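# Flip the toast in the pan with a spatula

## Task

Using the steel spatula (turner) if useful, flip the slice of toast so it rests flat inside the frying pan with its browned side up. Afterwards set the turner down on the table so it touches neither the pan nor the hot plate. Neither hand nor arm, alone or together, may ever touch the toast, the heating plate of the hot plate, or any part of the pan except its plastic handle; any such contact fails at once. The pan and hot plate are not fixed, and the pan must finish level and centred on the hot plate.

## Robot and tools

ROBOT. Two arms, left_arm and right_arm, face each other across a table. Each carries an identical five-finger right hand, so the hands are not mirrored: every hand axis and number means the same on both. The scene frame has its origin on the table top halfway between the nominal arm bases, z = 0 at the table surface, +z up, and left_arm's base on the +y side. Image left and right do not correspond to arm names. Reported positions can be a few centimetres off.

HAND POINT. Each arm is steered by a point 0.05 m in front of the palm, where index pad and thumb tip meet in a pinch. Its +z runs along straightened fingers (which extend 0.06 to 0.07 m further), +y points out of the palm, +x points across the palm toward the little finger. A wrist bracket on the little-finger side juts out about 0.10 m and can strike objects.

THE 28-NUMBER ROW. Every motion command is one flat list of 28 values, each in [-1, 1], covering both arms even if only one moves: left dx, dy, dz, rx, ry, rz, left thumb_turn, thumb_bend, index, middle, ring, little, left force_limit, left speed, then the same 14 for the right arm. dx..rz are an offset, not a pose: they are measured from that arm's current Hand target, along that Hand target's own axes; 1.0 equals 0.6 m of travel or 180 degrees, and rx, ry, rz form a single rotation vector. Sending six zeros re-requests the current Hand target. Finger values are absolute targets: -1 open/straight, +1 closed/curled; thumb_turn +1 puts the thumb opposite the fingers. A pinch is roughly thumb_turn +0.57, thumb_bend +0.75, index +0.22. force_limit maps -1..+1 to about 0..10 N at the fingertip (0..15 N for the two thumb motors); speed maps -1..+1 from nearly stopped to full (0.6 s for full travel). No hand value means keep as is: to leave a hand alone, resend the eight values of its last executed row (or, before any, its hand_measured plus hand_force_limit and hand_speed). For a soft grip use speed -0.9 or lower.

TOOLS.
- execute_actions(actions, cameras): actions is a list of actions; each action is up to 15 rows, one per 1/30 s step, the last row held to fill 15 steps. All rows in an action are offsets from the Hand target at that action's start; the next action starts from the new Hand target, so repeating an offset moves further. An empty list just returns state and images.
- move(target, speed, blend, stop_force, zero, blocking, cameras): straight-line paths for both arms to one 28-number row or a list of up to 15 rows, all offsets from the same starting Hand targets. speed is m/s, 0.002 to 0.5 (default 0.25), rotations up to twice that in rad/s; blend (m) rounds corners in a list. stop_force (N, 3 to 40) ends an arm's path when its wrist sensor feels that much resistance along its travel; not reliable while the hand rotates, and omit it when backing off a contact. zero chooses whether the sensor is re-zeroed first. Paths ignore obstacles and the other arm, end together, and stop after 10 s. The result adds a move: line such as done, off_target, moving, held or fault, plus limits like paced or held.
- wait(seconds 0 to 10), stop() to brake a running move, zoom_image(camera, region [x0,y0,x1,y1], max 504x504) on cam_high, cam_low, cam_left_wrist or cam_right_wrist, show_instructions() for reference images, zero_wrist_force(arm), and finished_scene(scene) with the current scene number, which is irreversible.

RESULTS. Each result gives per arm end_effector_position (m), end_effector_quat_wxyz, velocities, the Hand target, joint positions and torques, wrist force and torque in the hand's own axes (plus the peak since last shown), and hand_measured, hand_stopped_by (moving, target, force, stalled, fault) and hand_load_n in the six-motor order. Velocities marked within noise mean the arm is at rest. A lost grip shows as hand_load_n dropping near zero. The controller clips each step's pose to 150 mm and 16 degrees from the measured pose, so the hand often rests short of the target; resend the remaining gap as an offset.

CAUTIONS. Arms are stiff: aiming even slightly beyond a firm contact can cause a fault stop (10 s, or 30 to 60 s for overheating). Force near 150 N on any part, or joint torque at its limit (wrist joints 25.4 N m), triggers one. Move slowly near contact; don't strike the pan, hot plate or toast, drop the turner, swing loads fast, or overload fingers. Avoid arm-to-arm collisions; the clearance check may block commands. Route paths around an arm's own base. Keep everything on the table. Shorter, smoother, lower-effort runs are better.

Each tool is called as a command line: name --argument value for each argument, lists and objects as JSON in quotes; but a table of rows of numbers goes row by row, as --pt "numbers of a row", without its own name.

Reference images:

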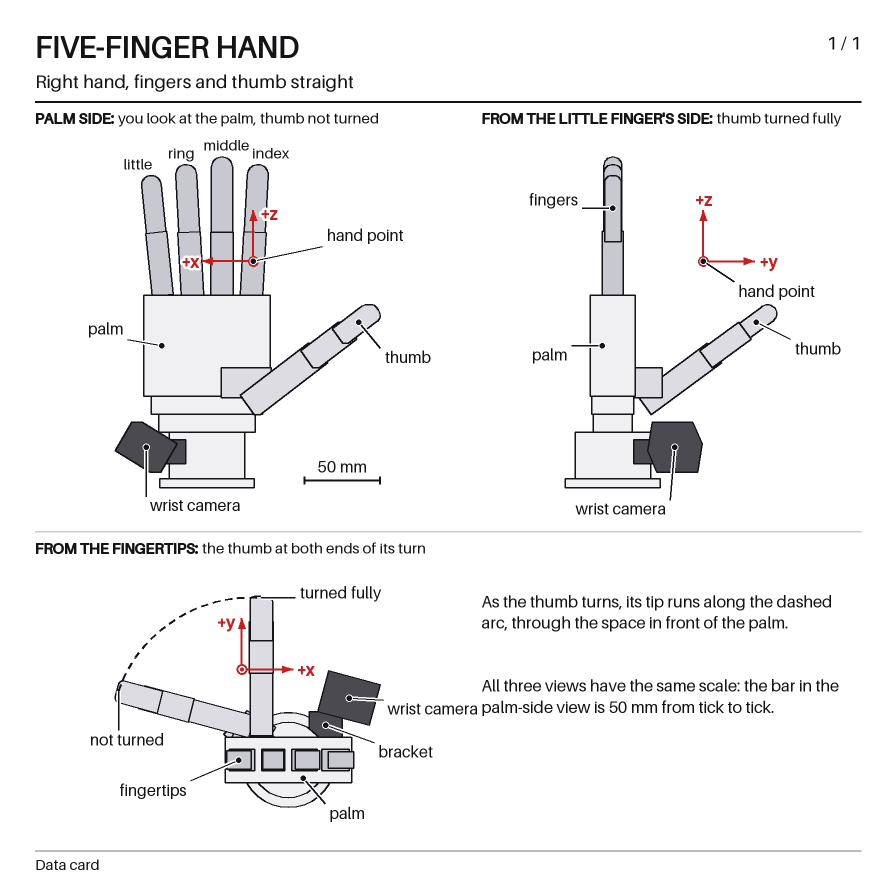

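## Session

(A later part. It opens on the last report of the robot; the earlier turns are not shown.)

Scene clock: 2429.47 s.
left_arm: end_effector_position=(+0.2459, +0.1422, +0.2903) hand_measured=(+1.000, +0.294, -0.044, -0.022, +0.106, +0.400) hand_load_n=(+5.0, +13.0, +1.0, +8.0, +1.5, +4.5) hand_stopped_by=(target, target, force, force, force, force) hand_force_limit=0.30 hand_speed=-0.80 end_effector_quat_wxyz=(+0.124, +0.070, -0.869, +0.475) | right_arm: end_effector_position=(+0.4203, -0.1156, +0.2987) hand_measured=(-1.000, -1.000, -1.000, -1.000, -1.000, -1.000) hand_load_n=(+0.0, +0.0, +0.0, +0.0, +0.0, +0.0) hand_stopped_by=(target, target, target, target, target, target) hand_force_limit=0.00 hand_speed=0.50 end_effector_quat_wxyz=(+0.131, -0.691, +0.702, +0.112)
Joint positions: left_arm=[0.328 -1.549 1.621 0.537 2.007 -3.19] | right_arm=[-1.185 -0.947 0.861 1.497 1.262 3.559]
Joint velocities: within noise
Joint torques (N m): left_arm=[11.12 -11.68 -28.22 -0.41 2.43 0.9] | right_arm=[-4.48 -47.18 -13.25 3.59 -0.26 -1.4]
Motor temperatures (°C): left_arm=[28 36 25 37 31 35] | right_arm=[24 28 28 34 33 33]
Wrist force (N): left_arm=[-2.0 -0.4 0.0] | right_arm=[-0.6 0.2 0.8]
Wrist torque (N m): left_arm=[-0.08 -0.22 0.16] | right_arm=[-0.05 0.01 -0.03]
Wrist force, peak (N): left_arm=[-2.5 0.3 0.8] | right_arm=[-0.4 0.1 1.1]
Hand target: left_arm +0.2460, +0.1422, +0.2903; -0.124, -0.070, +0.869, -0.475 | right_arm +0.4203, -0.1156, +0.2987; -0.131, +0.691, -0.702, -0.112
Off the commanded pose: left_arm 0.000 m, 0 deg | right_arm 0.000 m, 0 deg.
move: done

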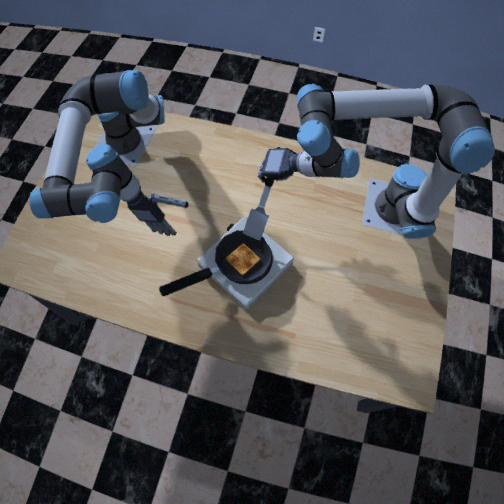

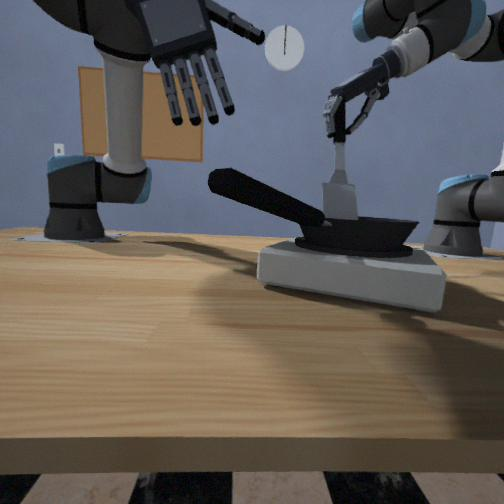

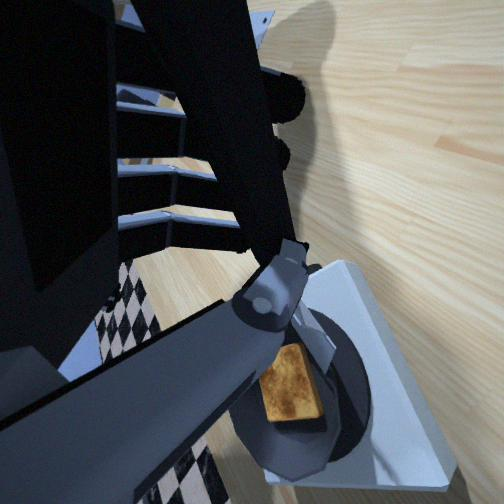

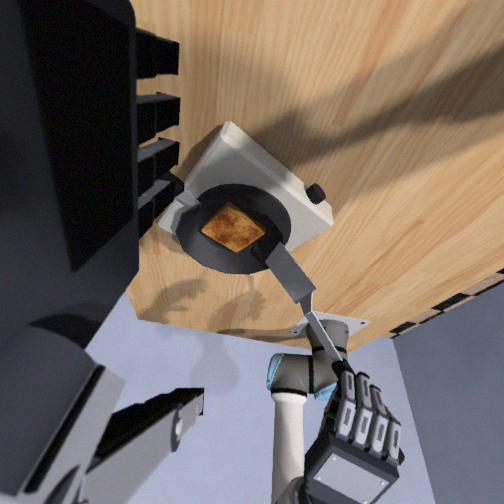

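move --target '[0.0168,0.0095,-0.0058,0,0,0,1,0.3,0.35,0.35,0.85,0.95,0.3,-0.8,0,0,0,0,0,0,-1,-1,-1,-1,-1,-1,0,0.5]' --speed 0.03

Scene clock: 2476.53 s.
left_arm: end_effector_position=(+0.2354, +0.1482, +0.2904) hand_measured=(+1.000, +0.294, -0.044, -0.022, +0.106, +0.400) hand_load_n=(+5.0, +12.5, +2.5, +7.5, +0.5, +5.5) hand_stopped_by=(target, target, force, force, force, force) hand_force_limit=0.30 hand_speed=-0.80 end_effector_quat_wxyz=(+0.124, +0.070, -0.869, +0.475) | right_arm: end_effector_position=(+0.4203, -0.1156, +0.2987) hand_measured=(-1.000, -1.000, -1.000, -1.000, -1.000, -1.000) hand_load_n=(+0.0, +0.0, +0.0, +0.0, +0.0, +0.0) hand_stopped_by=(target, target, target, target, target, target) hand_force_limit=0.00 hand_speed=0.50 end_effector_quat_wxyz=(+0.131, -0.691, +0.702, +0.112)
Joint positions: left_arm=[0.304 -1.579 1.65 0.532 1.988 -3.205] | right_arm=[-1.185 -0.947 0.861 1.497 1.262 3.559]
Joint velocities: within noise
Joint torques (N m): left_arm=[13.3 -10.19 -26.17 0.08 3.2 0.92] | right_arm=[-4.82 -46.48 -13.15 3.56 -0.23 -1.4]
Motor temperatures (°C): left_arm=[28 36 25 37 31 35] | right_arm=[24 28 28 34 33 33]
Wrist force (N): left_arm=[-1.6 -0.6 -0.6] | right_arm=[-0.7 -0.1 1.1]
Wrist torque (N m): left_arm=[-0.08 -0.28 0.29] | right_arm=[-0.13 0.02 -0.06]
Wrist force, peak (N): left_arm=[-2.6 0.4 0.6] | right_arm=[-0.7 -0.1 1.1]
Hand target: left_arm +0.2355, +0.1482, +0.2904; -0.124, -0.070, +0.869, -0.475 | right_arm +0.4203, -0.1156, +0.2987; -0.131, +0.691, -0.702, -0.112
Off the commanded pose: left_arm 0.000 m, 0 deg | right_arm 0.000 m, 0 deg.
move: done

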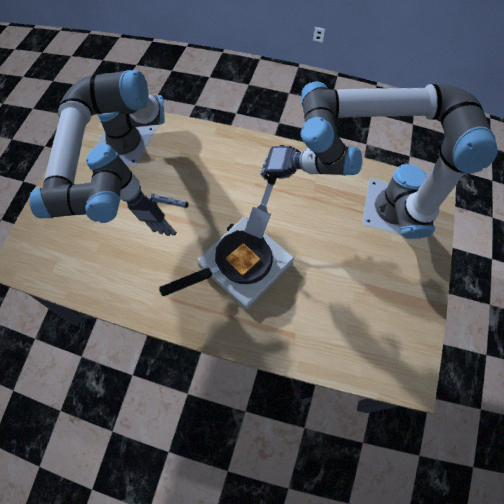

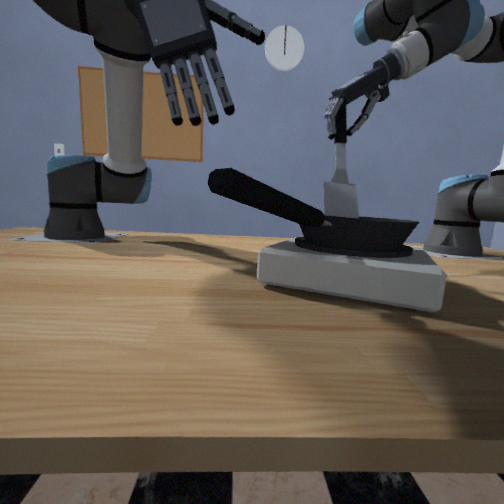

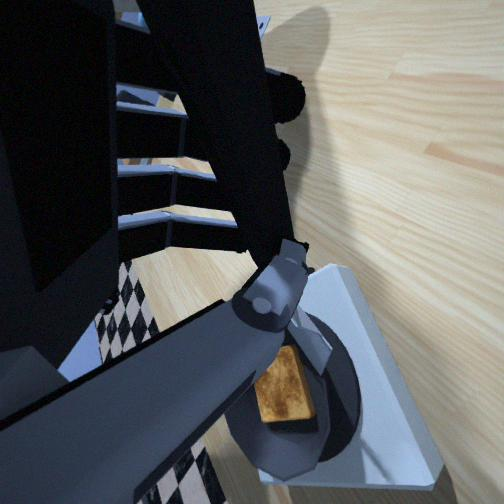

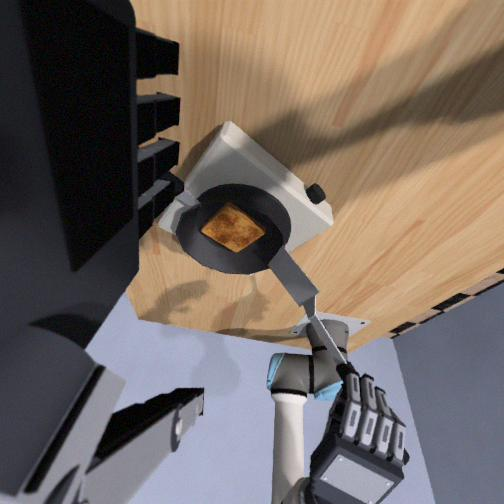

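zoom_image --camera "cam_right_wrist" --region '[150, 110, 350, 310]'

zoom_image --camera "cam_high" --region '[190, 190, 310, 310]'

zoom_image --camera "cam_low" --region '[260, 140, 460, 340]'

Scaled by 2.520.

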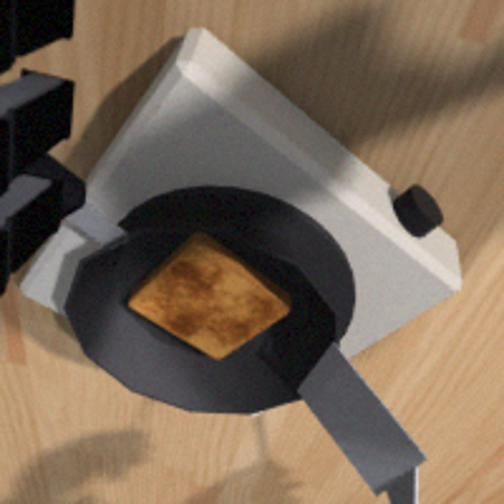

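Scaled by 4.200.

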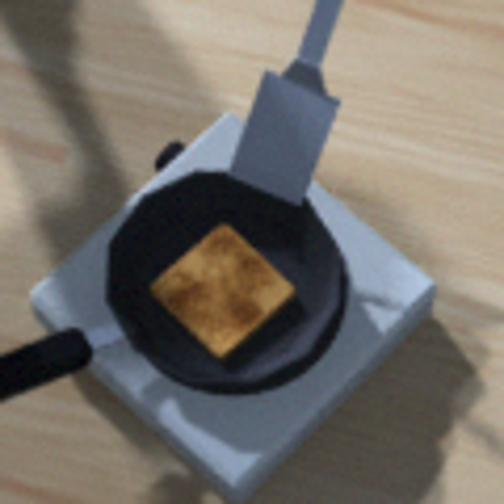

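Scaled by 2.520.

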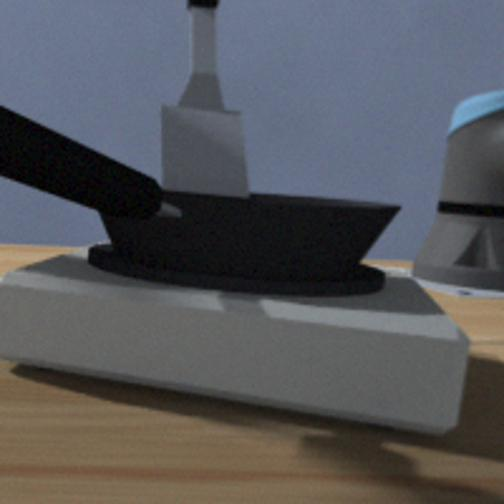

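move --target '[0.0168,0.0095,-0.0058,0,0,0,1,0.3,0.35,0.35,0.85,0.95,0.3,-0.8,0,0,0,0,0,0,-1,-1,-1,-1,-1,-1,0,0.5]' --speed 0.03

zoom_image --camera "cam_right_wrist" --region '[150, 110, 350, 310]'

zoom_image --camera "cam_high" --region '[190, 190, 310, 310]'

Scene clock: 2502.40 s.
left_arm: end_effector_position=(+0.2249, +0.1541, +0.2904) hand_measured=(+1.000, +0.294, -0.046, -0.022, +0.106, +0.400) hand_load_n=(+8.0, +10.5, +6.0, +8.0, +0.5, +4.0) hand_stopped_by=(target, target, force, force, force, force) hand_force_limit=0.30 hand_speed=-0.80 end_effector_quat_wxyz=(+0.124, +0.070, -0.869, +0.475) end_effector_velocity=(+0.002, -0.002, +0.001) end_effector_angular_velocity=(-0.004, -0.001, +0.000) | right_arm: end_effector_position=(+0.4203, -0.1156, +0.2987) hand_measured=(-1.000, -1.000, -1.000, -1.000, -1.000, -1.000) hand_load_n=(+0.0, +0.0, +0.0, +0.0, +0.0, +0.0) hand_stopped_by=(target, target, target, target, target, target) hand_force_limit=0.00 hand_speed=0.50 end_effector_quat_wxyz=(+0.131, -0.691, +0.702, +0.112)
Joint positions: left_arm=[0.278 -1.609 1.678 0.527 1.967 -3.22] | right_arm=[-1.185 -0.947 0.861 1.497 1.262 3.559]
Joint velocities: left_arm=[0.004 0.004 -0.005 -0.002 0.004 0.002] | right_arm=[within noise]
Joint torques (N m): left_arm=[14.05 -6.01 -28.21 0.21 2.82 0.83] | right_arm=[-4.76 -46.85 -13.43 3.46 -0.19 -1.39]
Motor temperatures (°C): left_arm=[28 36 25 37 31 35] | right_arm=[24 28 28 34 33 33]
Wrist force (N): left_arm=[-1.7 -1.9 0.6] | right_arm=[-0.6 -0.1 0.6]
Wrist torque (N m): left_arm=[0.03 -0.09 0.44] | right_arm=[-0.09 0.02 -0.04]
Wrist force, peak (N): left_arm=[-3.0 -1.1 0.2] | right_arm=[-0.6 0.2 1.1]
Hand target: left_arm +0.2250, +0.1541, +0.2904; -0.124, -0.070, +0.869, -0.475 | right_arm +0.4203, -0.1156, +0.2987; -0.131, +0.691, -0.702, -0.112
Off the commanded pose: left_arm 0.000 m, 0 deg | right_arm 0.000 m, 0 deg.
move: done

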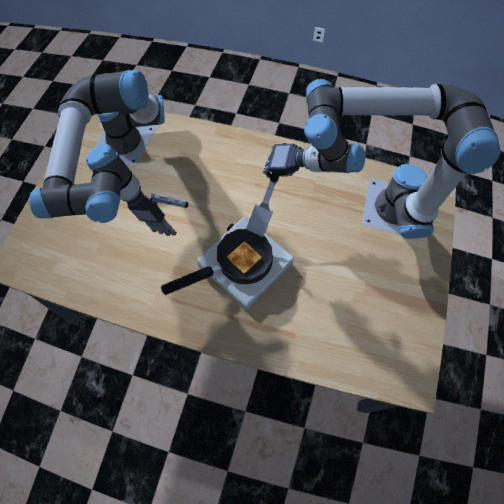

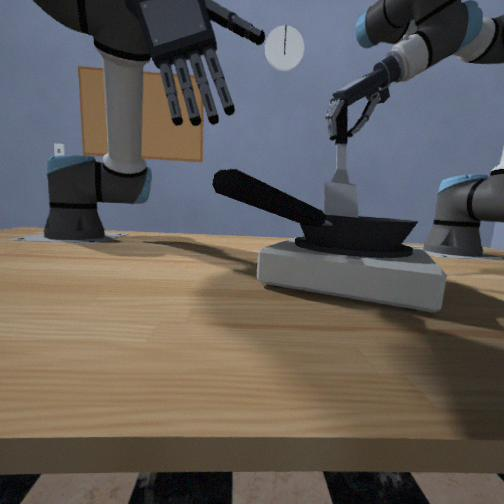

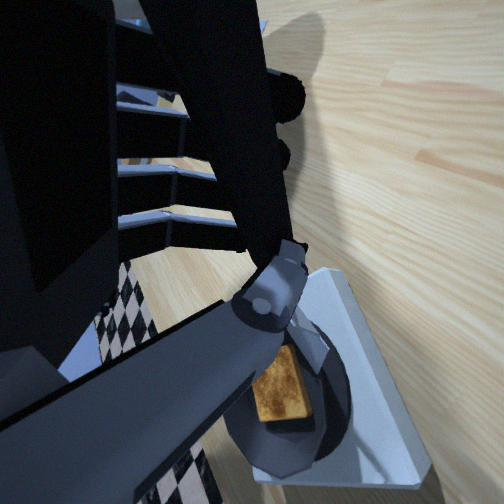

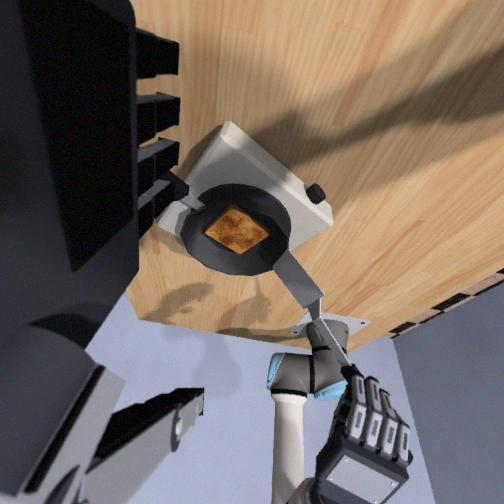

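Scaled by 2.520.

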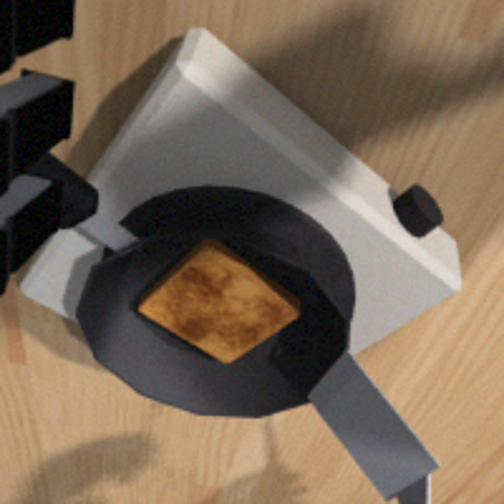

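Scaled by 4.200.

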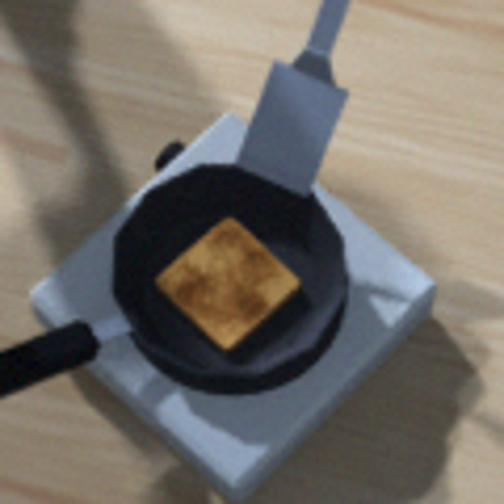

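zoom_image --camera "cam_low" --region '[260, 140, 460, 340]'

zoom_image --camera "cam_high" --region '[200, 215, 280, 295]'

Scaled by 2.520.

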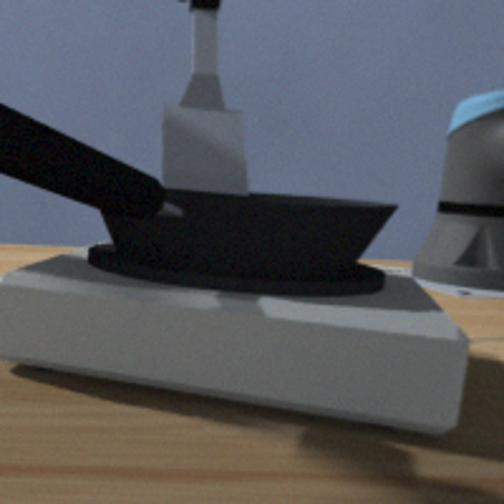

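Scaled by 6.300.

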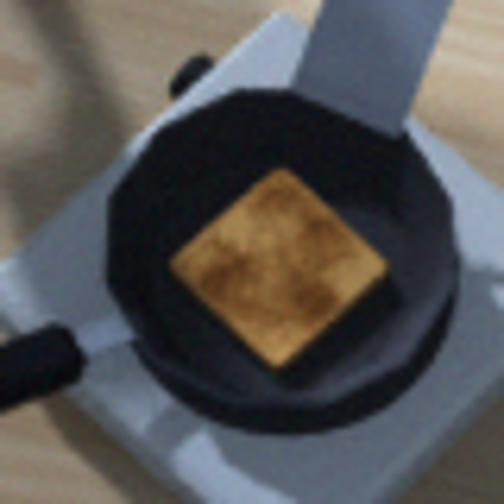

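move --target '[0.0048,0.0039,-0.0035,0,0,0,1,0.3,0.35,0.35,0.85,0.95,0.3,-0.8,0,0,0,0,0,0,-1,-1,-1,-1,-1,-1,0,0.5]' --speed 0.02 --cameras '["cam_high","cam_low","cam_right_wrist"]'

zoom_image --camera "cam_right_wrist" --region '[150, 110, 350, 310]'

zoom_image --camera "cam_high" --region '[200, 215, 280, 295]'

zoom_image --camera "cam_low" --region '[260, 140, 460, 340]'

Scene clock: 2517.73 s.
left_arm: end_effector_position=(+0.2219, +0.1572, +0.2904) hand_measured=(+1.000, +0.294, -0.046, -0.022, +0.106, +0.400) hand_load_n=(+9.0, +10.5, +7.0, +8.0, +0.5, +4.0) hand_stopped_by=(target, target, force, force, force, force) hand_force_limit=0.30 hand_speed=-0.80 end_effector_quat_wxyz=(+0.124, +0.070, -0.869, +0.475) | right_arm: end_effector_position=(+0.4203, -0.1156, +0.2987) hand_measured=(-1.000, -1.000, -1.000, -1.000, -1.000, -1.000) hand_load_n=(+0.0, +0.0, +0.0, +0.0, +0.0, +0.0) hand_stopped_by=(target, target, target, target, target, target) hand_force_limit=0.00 hand_speed=0.50 end_effector_quat_wxyz=(+0.131, -0.691, +0.702, +0.112)
Joint positions: left_arm=[0.272 -1.62 1.689 0.527 1.962 -3.224] | right_arm=[-1.185 -0.947 0.861 1.497 1.262 3.559]
Joint velocities: within noise
Joint torques (N m): left_arm=[-5.59 -12.68 -26.96 -0.65 0.26 -1.6] | right_arm=[-4.75 -46.66 -13.14 3.47 -0.17 -1.49]
Motor temperatures (°C): left_arm=[28 36 25 37 31 35] | right_arm=[24 28 28 34 33 33]
Wrist force (N): left_arm=[-2.5 -2.2 0.7] | right_arm=[-0.6 -0.1 0.9]
Wrist torque (N m): left_arm=[0.02 -0.04 0.50] | right_arm=[-0.10 0.01 -0.04]
Wrist force, peak (N): left_arm=[-3.0 -1.8 0.9] | right_arm=[-0.7 0.2 1.0]
Hand target: left_arm +0.2220, +0.1572, +0.2904; -0.124, -0.070, +0.869, -0.475 | right_arm +0.4203, -0.1156, +0.2987; -0.131, +0.691, -0.702, -0.112
Off the commanded pose: left_arm 0.000 m, 0 deg | right_arm 0.000 m, 0 deg.
move: done
Images, in order (width x height): cam_high 504x504, cam_low 504x504, cam_right_wrist 504x504.

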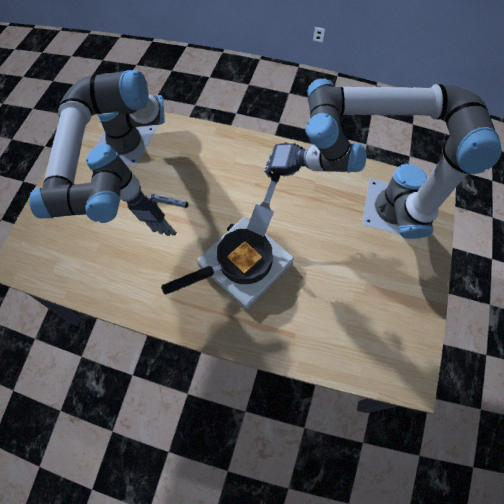

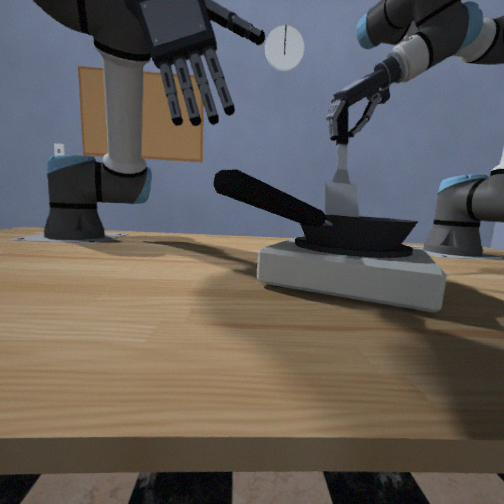

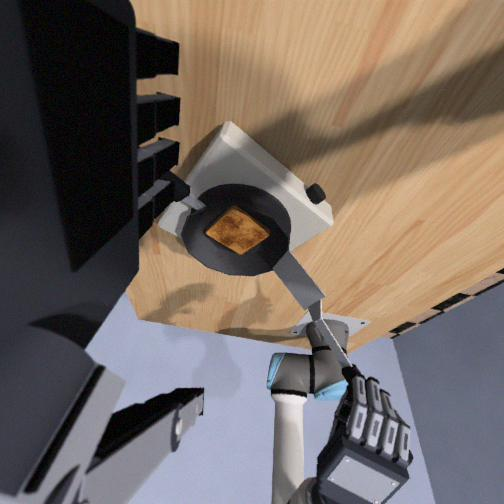

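Scaled by 2.520.

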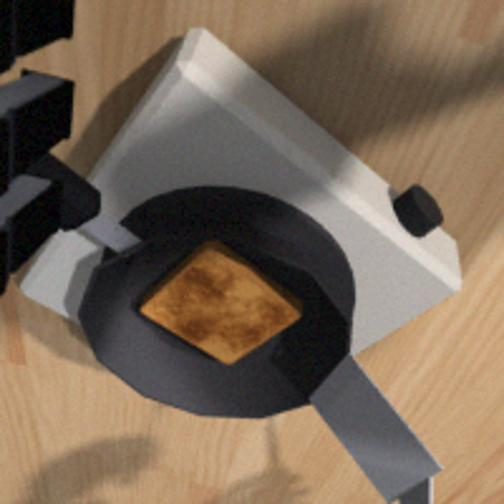

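Scaled by 6.300.

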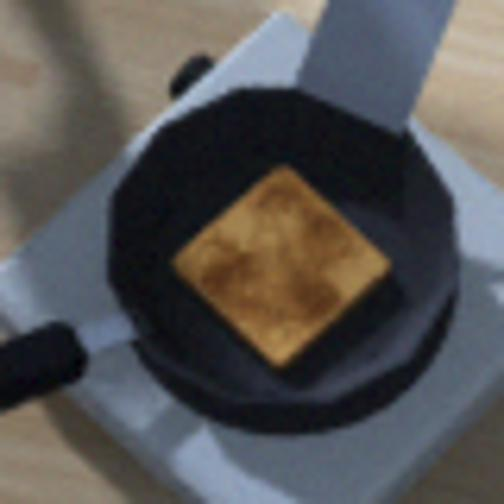

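Scaled by 2.520.

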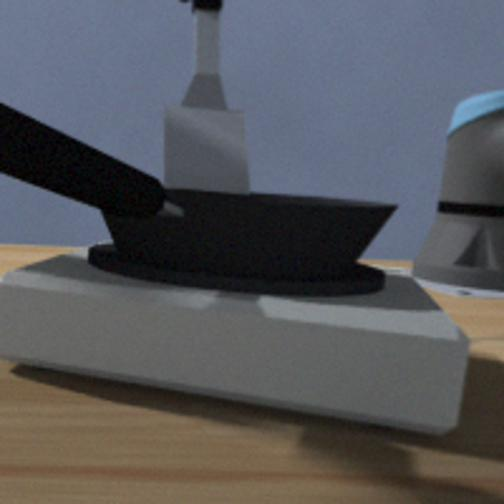

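move --target '[0.0040,0.0043,-0.0042,0,0,0,1,0.3,0.35,0.35,0.85,0.95,0.3,-0.8,0,0,0,0,0,0,-1,-1,-1,-1,-1,-1,0,0.5]' --speed 0.02 --cameras '["cam_high","cam_low","cam_right_wrist"]'

zoom_image --camera "cam_right_wrist" --region '[150, 110, 350, 310]'

zoom_image --camera "cam_high" --region '[200, 215, 280, 295]'

zoom_image --camera "cam_low" --region '[260, 140, 460, 340]'

Scene clock: 2525.47 s.
left_arm: end_effector_position=(+0.2194, +0.1607, +0.2903) hand_measured=(+1.000, +0.294, -0.046, -0.022, +0.106, +0.400) hand_load_n=(+10.0, +11.5, +7.0, +8.0, +0.5, +4.0) hand_stopped_by=(target, target, force, force, force, force) hand_force_limit=0.30 hand_speed=-0.80 end_effector_quat_wxyz=(+0.124, +0.070, -0.869, +0.475) | right_arm: end_effector_position=(+0.4203, -0.1156, +0.2987) hand_measured=(-1.000, -1.000, -1.000, -1.000, -1.000, -1.000) hand_load_n=(+0.0, +0.0, +0.0, +0.0, +0.0, +0.0) hand_stopped_by=(target, target, target, target, target, target) hand_force_limit=0.00 hand_speed=0.50 end_effector_quat_wxyz=(+0.131, -0.691, +0.702, +0.112)
Joint positions: left_arm=[0.268 -1.631 1.7 0.526 1.958 -3.227] | right_arm=[-1.185 -0.947 0.861 1.497 1.262 3.559]
Joint velocities: within noise
Joint torques (N m): left_arm=[-7.39 -11.51 -26.03 -0.69 -0.16 -1.83] | right_arm=[-4.63 -46.42 -13.06 3.49 -0.15 -1.34]
Motor temperatures (°C): left_arm=[28 36 25 37 31 35] | right_arm=[24 28 28 34 33 33]
Wrist force (N): left_arm=[-2.1 -1.8 1.3] | right_arm=[-0.4 0.1 0.7]
Wrist torque (N m): left_arm=[0.03 -0.04 0.49] | right_arm=[-0.07 -0.01 -0.03]
Wrist force, peak (N): left_arm=[-2.8 -1.9 1.2] | right_arm=[-0.7 0.2 1.1]
Hand target: left_arm +0.2194, +0.1607, +0.2903; -0.124, -0.070, +0.869, -0.475 | right_arm +0.4203, -0.1156, +0.2987; -0.131, +0.691, -0.702, -0.112
Off the commanded pose: left_arm 0.000 m, 0 deg | right_arm 0.000 m, 0 deg.
move: done
Images, in order (width x height): cam_high 504x504, cam_low 504x504, cam_right_wrist 504x504.

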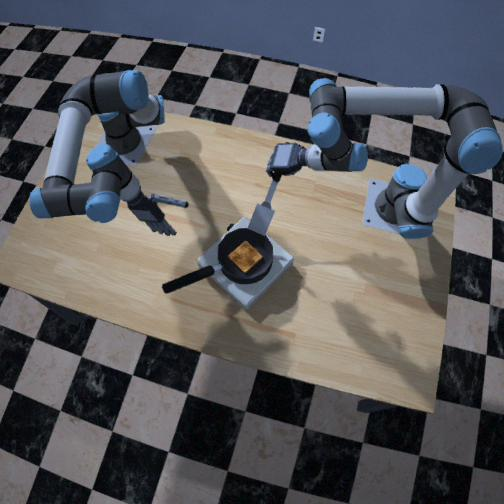

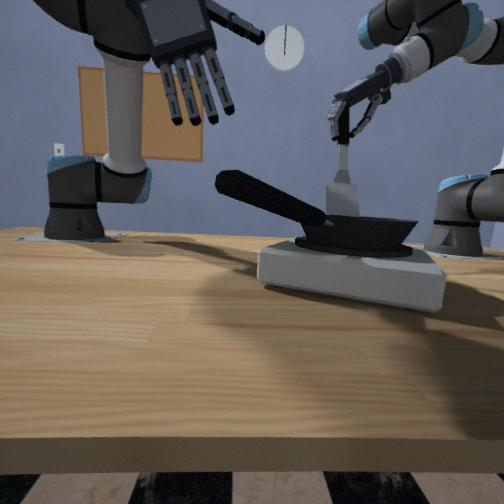

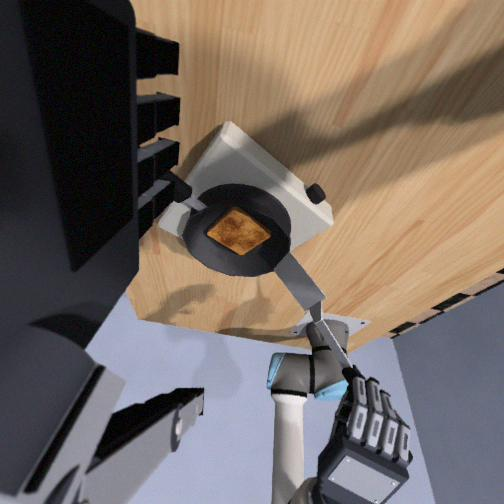

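Scaled by 2.520.

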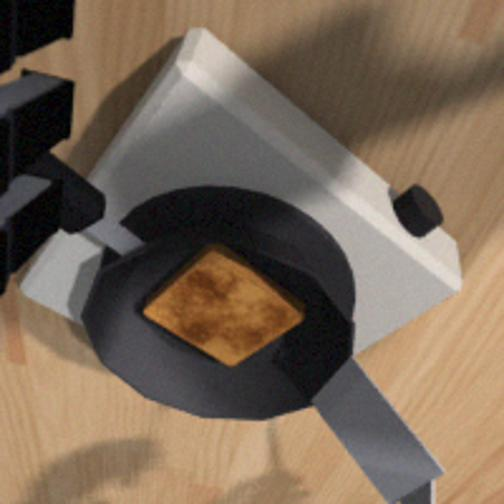

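Scaled by 6.300.

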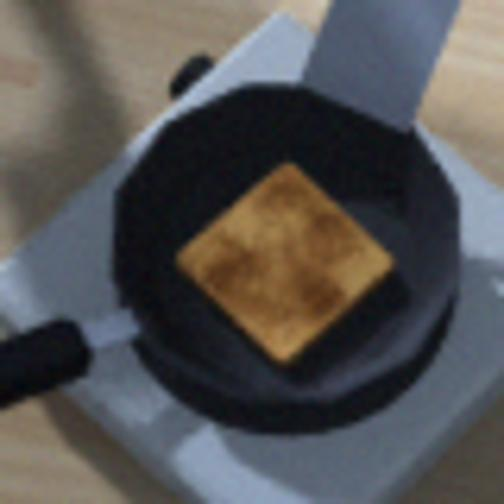

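Scaled by 2.520.

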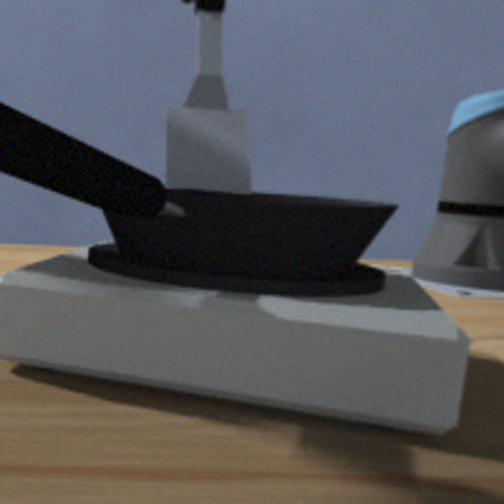

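move --pt "-0.01395 -0.0103 -0.0012 0 0 0 1 0.3 0.35 0.35 0.85 0.95 0.3 -0.8 0 0 0 0 0 0 -1 -1 -1 -1 -1 -1 0 0.5" --pt "0.0566 -0.2123 -0.1312 0 0 0 1 0.3 0.35 0.35 0.85 0.95 0.3 -0.8 0 0 0 0 0 0 -1 -1 -1 -1 -1 -1 0 0.5" --speed 0.05

zoom_image --camera "cam_right_wrist" --region '[150, 110, 350, 310]'

zoom_image --camera "cam_high" --region '[200, 215, 280, 295]'

zoom_image --camera "cam_low" --region '[260, 140, 460, 340]'

Scene clock: 2541.73 s.
left_arm: end_effector_position=(+0.2289, +0.1580, +0.4434) hand_measured=(+1.000, +0.294, -0.044, -0.022, +0.106, +0.400) hand_load_n=(+3.0, +11.0, +1.0, +9.0, +1.0, +0.5) hand_stopped_by=(target, target, force, force, force, force) hand_force_limit=0.30 hand_speed=-0.80 end_effector_quat_wxyz=(+0.124, +0.070, -0.869, +0.475) | right_arm: end_effector_position=(+0.4203, -0.1156, +0.2987) hand_measured=(-1.000, -1.000, -1.000, -1.000, -1.000, -1.000) hand_load_n=(+0.0, +0.0, +0.0, +0.0, +0.0, +0.0) hand_stopped_by=(target, target, target, target, target, target) hand_force_limit=0.00 hand_speed=0.50 end_effector_quat_wxyz=(+0.131, -0.691, +0.702, +0.112)
Joint positions: left_arm=[0.294 -1.563 1.238 0.926 1.98 -3.21] | right_arm=[-1.185 -0.947 0.861 1.497 1.262 3.559]
Joint velocities: within noise
Joint torques (N m): left_arm=[-10.62 -28.7 -23.2 -1.26 -0.06 0.7] | right_arm=[-4.9 -46.47 -12.79 3.51 -0.14 -1.43]
Motor temperatures (°C): left_arm=[28 36 25 37 31 35] | right_arm=[24 28 28 34 33 33]
Wrist force (N): left_arm=[-0.6 1.0 1.2] | right_arm=[-0.5 0.3 0.7]
Wrist torque (N m): left_arm=[-0.18 0.02 -0.11] | right_arm=[-0.04 0.01 -0.02]
Wrist force, peak (N): left_arm=[-2.5 -2.1 1.0] | right_arm=[-0.8 0.5 0.9]
Hand target: left_arm +0.2289, +0.1581, +0.4435; -0.124, -0.070, +0.869, -0.475 | right_arm +0.4203, -0.1156, +0.2987; -0.131, +0.691, -0.702, -0.112
Off the commanded pose: left_arm 0.000 m, 0 deg | right_arm 0.000 m, 0 deg.
move: done

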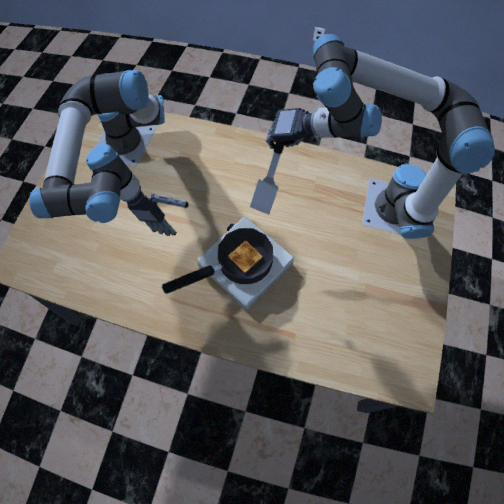

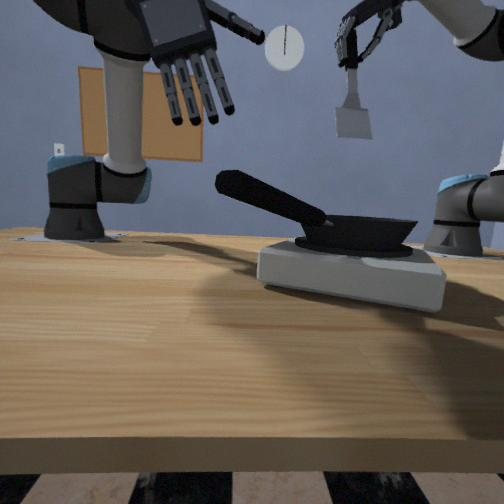

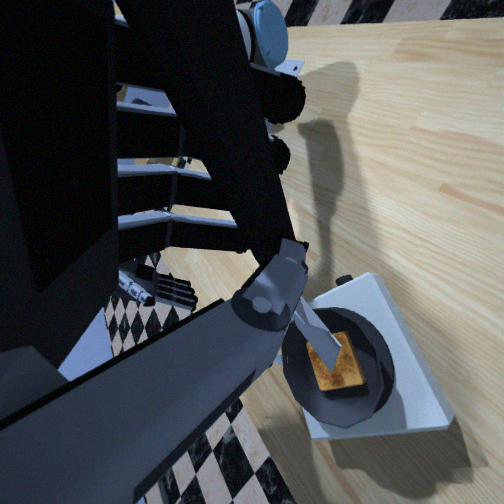

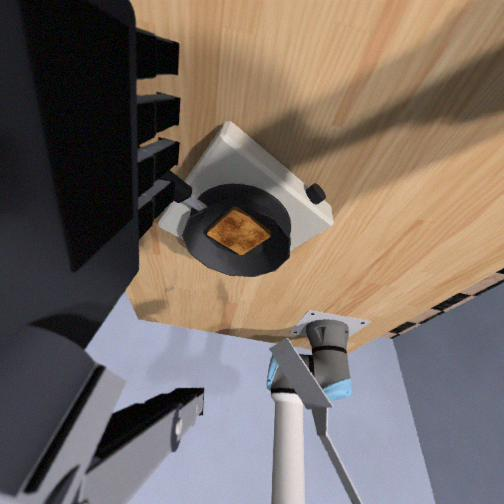

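Scaled by 2.520.

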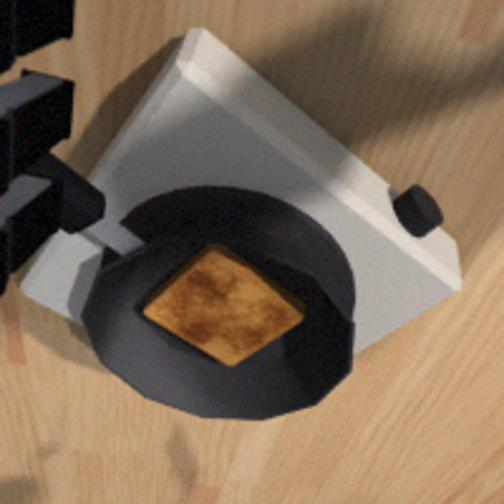

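Scaled by 6.300.

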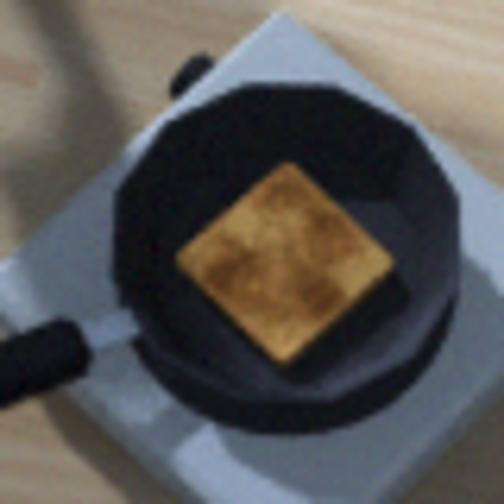

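Scaled by 2.520.

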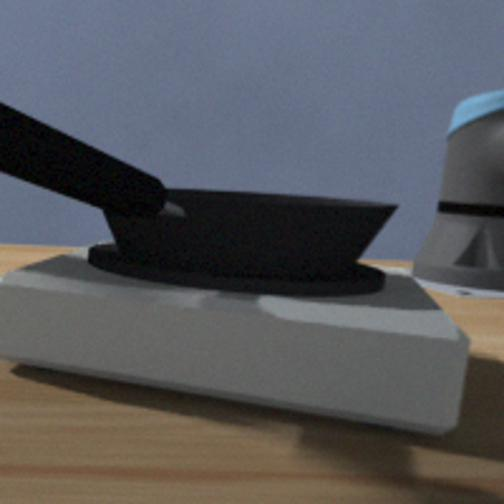

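move --pt "0.1695 0.0253 0.2137 0.0655 -0.114 0.213 1 0.3 0.35 0.35 0.85 0.95 0.3 -0.8 0 0 0 0 0 0 -1 -1 -1 -1 -1 -1 0 0.5" --pt "0.1897 0.2433 0.5082 0.0655 -0.114 0.213 1 0.3 0.35 0.35 0.85 0.95 0.3 -0.8 0 0 0 0 0 0 -1 -1 -1 -1 -1 -1 0 0.5" --speed 0.18 --blend 0.03

Scene clock: 2592.23 s.
left_arm: end_effector_position=(+0.0395, -0.0203, +0.1996) hand_measured=(+1.000, +0.294, -0.044, -0.022, +0.106, +0.400) hand_load_n=(+3.0, +11.5, +1.0, +9.0, +1.0, +0.5) hand_stopped_by=(target, target, force, force, force, force) hand_force_limit=0.30 hand_speed=-0.80 end_effector_quat_wxyz=(+0.199, +0.124, +0.799, -0.554) | right_arm: end_effector_position=(+0.4203, -0.1156, +0.2987) hand_measured=(-1.000, -1.000, -1.000, -1.000, -1.000, -1.000) hand_load_n=(+0.0, +0.0, +0.0, +0.5, +0.0, +0.0) hand_stopped_by=(target, target, target, target, target, target) hand_force_limit=0.00 hand_speed=0.50 end_effector_quat_wxyz=(+0.131, -0.691, +0.702, +0.112)
Joint positions: left_arm=[-0.547 -1.374 1.836 -0.055 0.889 -2.908] | right_arm=[-1.185 -0.947 0.861 1.497 1.262 3.559]
Joint velocities: within noise
Joint torques (N m): left_arm=[13.46 -17.6 -25.75 -1.57 1.28 1.91] | right_arm=[-4.95 -46.21 -12.62 3.43 -0.05 -1.4]
Motor temperatures (°C): left_arm=[28 35 25 37 31 35] | right_arm=[24 28 28 34 33 33]
Wrist force (N): left_arm=[0.6 1.1 0.3] | right_arm=[-0.4 0.1 0.9]
Wrist torque (N m): left_arm=[-0.21 0.14 -0.20] | right_arm=[-0.07 -0.01 -0.02]
Wrist force, peak (N): left_arm=[1.6 2.1 1.4] | right_arm=[-0.4 0.5 1.0]
Hand target: left_arm +0.0396, -0.0203, +0.1995; +0.199, +0.124, +0.799, -0.554 | right_arm +0.4203, -0.1156, +0.2987; -0.131, +0.691, -0.702, -0.112
Off the commanded pose: left_arm 0.000 m, 0 deg | right_arm 0.000 m, 0 deg.
move: done; blend cut to 0 m at target 1

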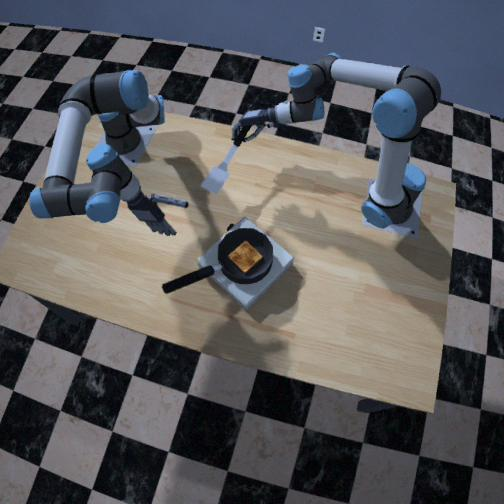

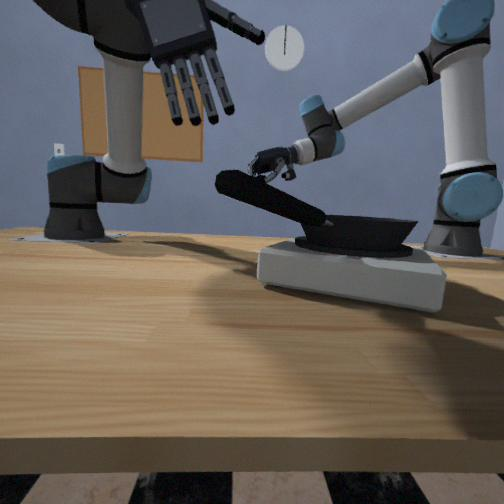

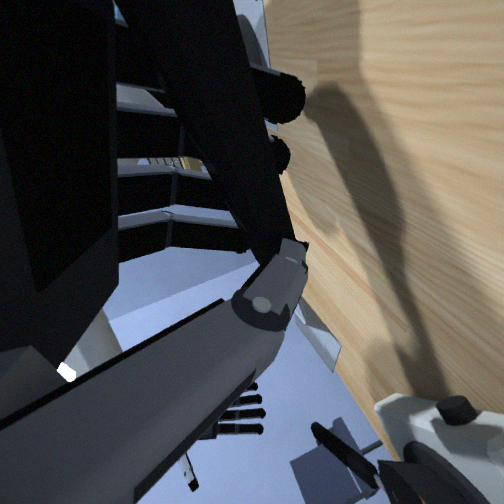

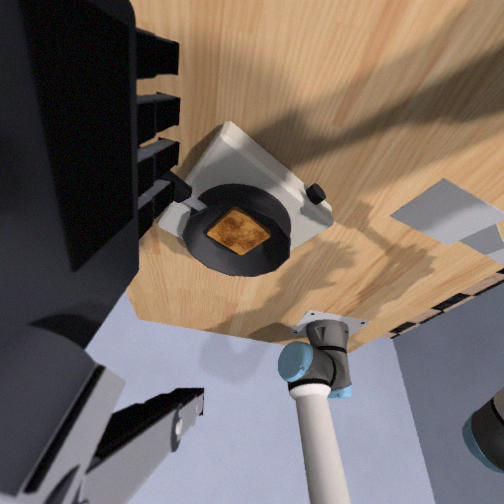

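move --target '[-0.001,0.1688,-0.0249,0.0755,0.1393,0.0512,1,0.3,0.35,0.35,0.85,0.95,0.3,-0.8,0,0,0,0,0,0,-1,-1,-1,-1,-1,-1,0,0.5]' --speed 0.15

zoom_image --camera "cam_high" --region '[150, 90, 350, 290]'

zoom_image --camera "cam_low" --region '[200, 120, 400, 320]'

Scene clock: 2618.27 s.
left_arm: end_effector_position=(+0.0798, +0.0297, +0.1196) hand_measured=(+1.000, +0.294, -0.044, -0.022, +0.106, +0.400) hand_load_n=(+2.5, +11.5, +1.0, +9.0, +1.0, +0.5) hand_stopped_by=(target, target, force, force, force, force) hand_force_limit=0.30 hand_speed=-0.80 end_effector_quat_wxyz=(+0.049, +0.326, +0.740, -0.586) | right_arm: end_effector_position=(+0.4203, -0.1156, +0.2987) hand_measured=(-1.000, -1.000, -1.000, -1.000, -1.000, -1.000) hand_load_n=(+0.0, +0.0, +0.0, +0.0, +0.0, +0.0) hand_stopped_by=(target, target, target, target, target, target) hand_force_limit=0.00 hand_speed=0.50 end_effector_quat_wxyz=(+0.131, -0.691, +0.702, +0.112)
Joint positions: left_arm=[-0.197 -1.446 2.159 -0.396 1.713 -2.597] | right_arm=[-1.185 -0.947 0.861 1.497 1.262 3.559]
Joint velocities: within noise
Joint torques (N m): left_arm=[-0.96 -31.67 -24.22 -0.42 2.01 0.33] | right_arm=[-4.99 -46.02 -13.19 3.43 -0.06 -1.31]
Motor temperatures (°C): left_arm=[27 35 25 37 31 35] | right_arm=[24 28 28 34 33 33]
Wrist force (N): left_arm=[0.2 1.4 0.4] | right_arm=[-0.5 0.3 0.9]
Wrist torque (N m): left_arm=[-0.18 0.20 -0.23] | right_arm=[-0.05 0.00 -0.02]
Wrist force, peak (N): left_arm=[0.5 2.3 0.1] | right_arm=[-0.5 -0.1 1.1]
Hand target: left_arm +0.0797, +0.0297, +0.1197; +0.049, +0.326, +0.740, -0.586 | right_arm +0.4203, -0.1156, +0.2987; -0.131, +0.691, -0.702, -0.112
Off the commanded pose: left_arm 0.000 m, 0 deg | right_arm 0.000 m, 0 deg.
move: done

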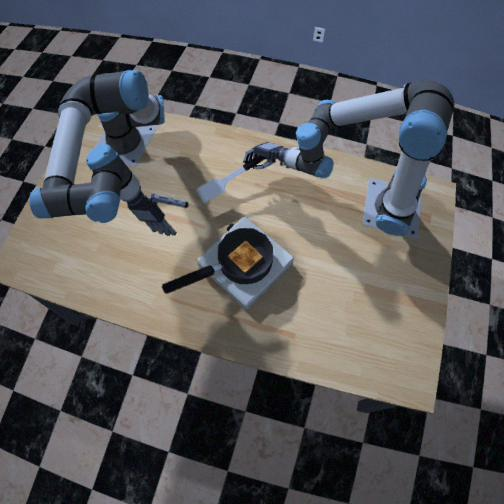

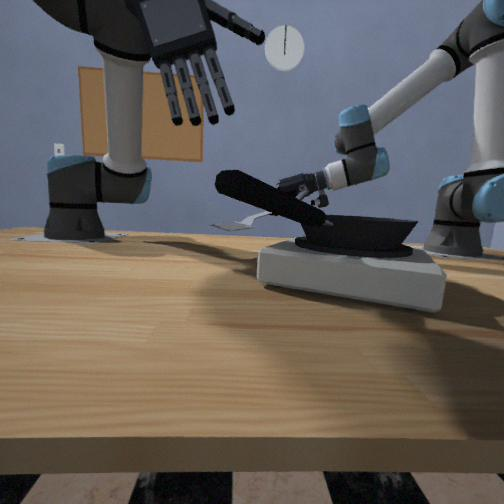

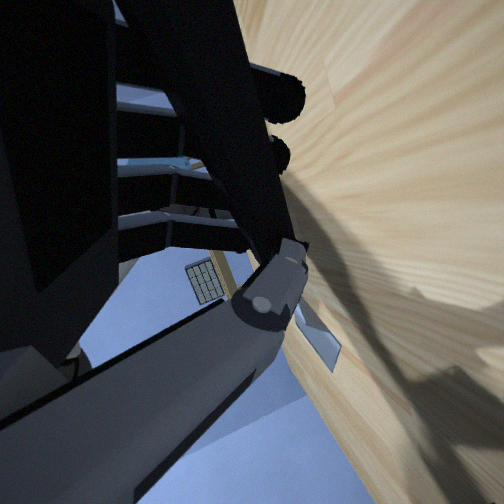

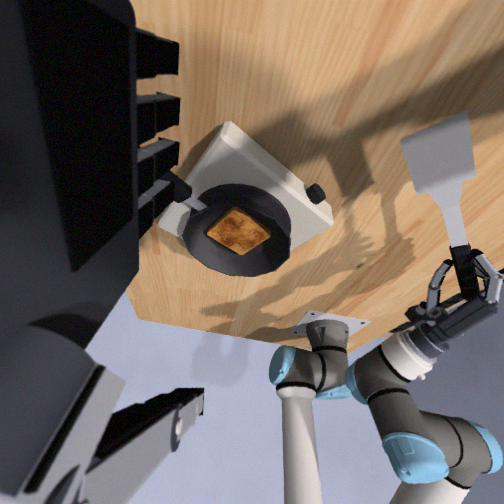

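Scaled by 2.520.

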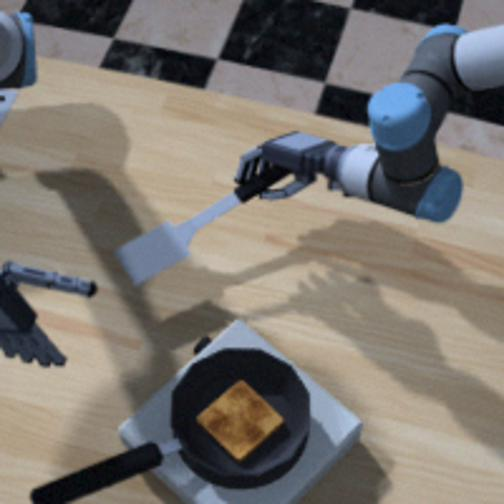

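Scaled by 2.520.

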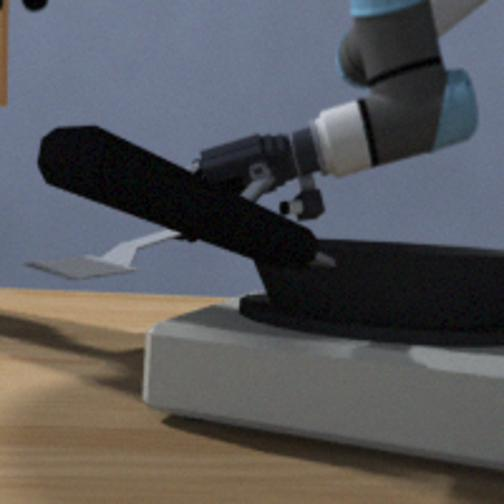

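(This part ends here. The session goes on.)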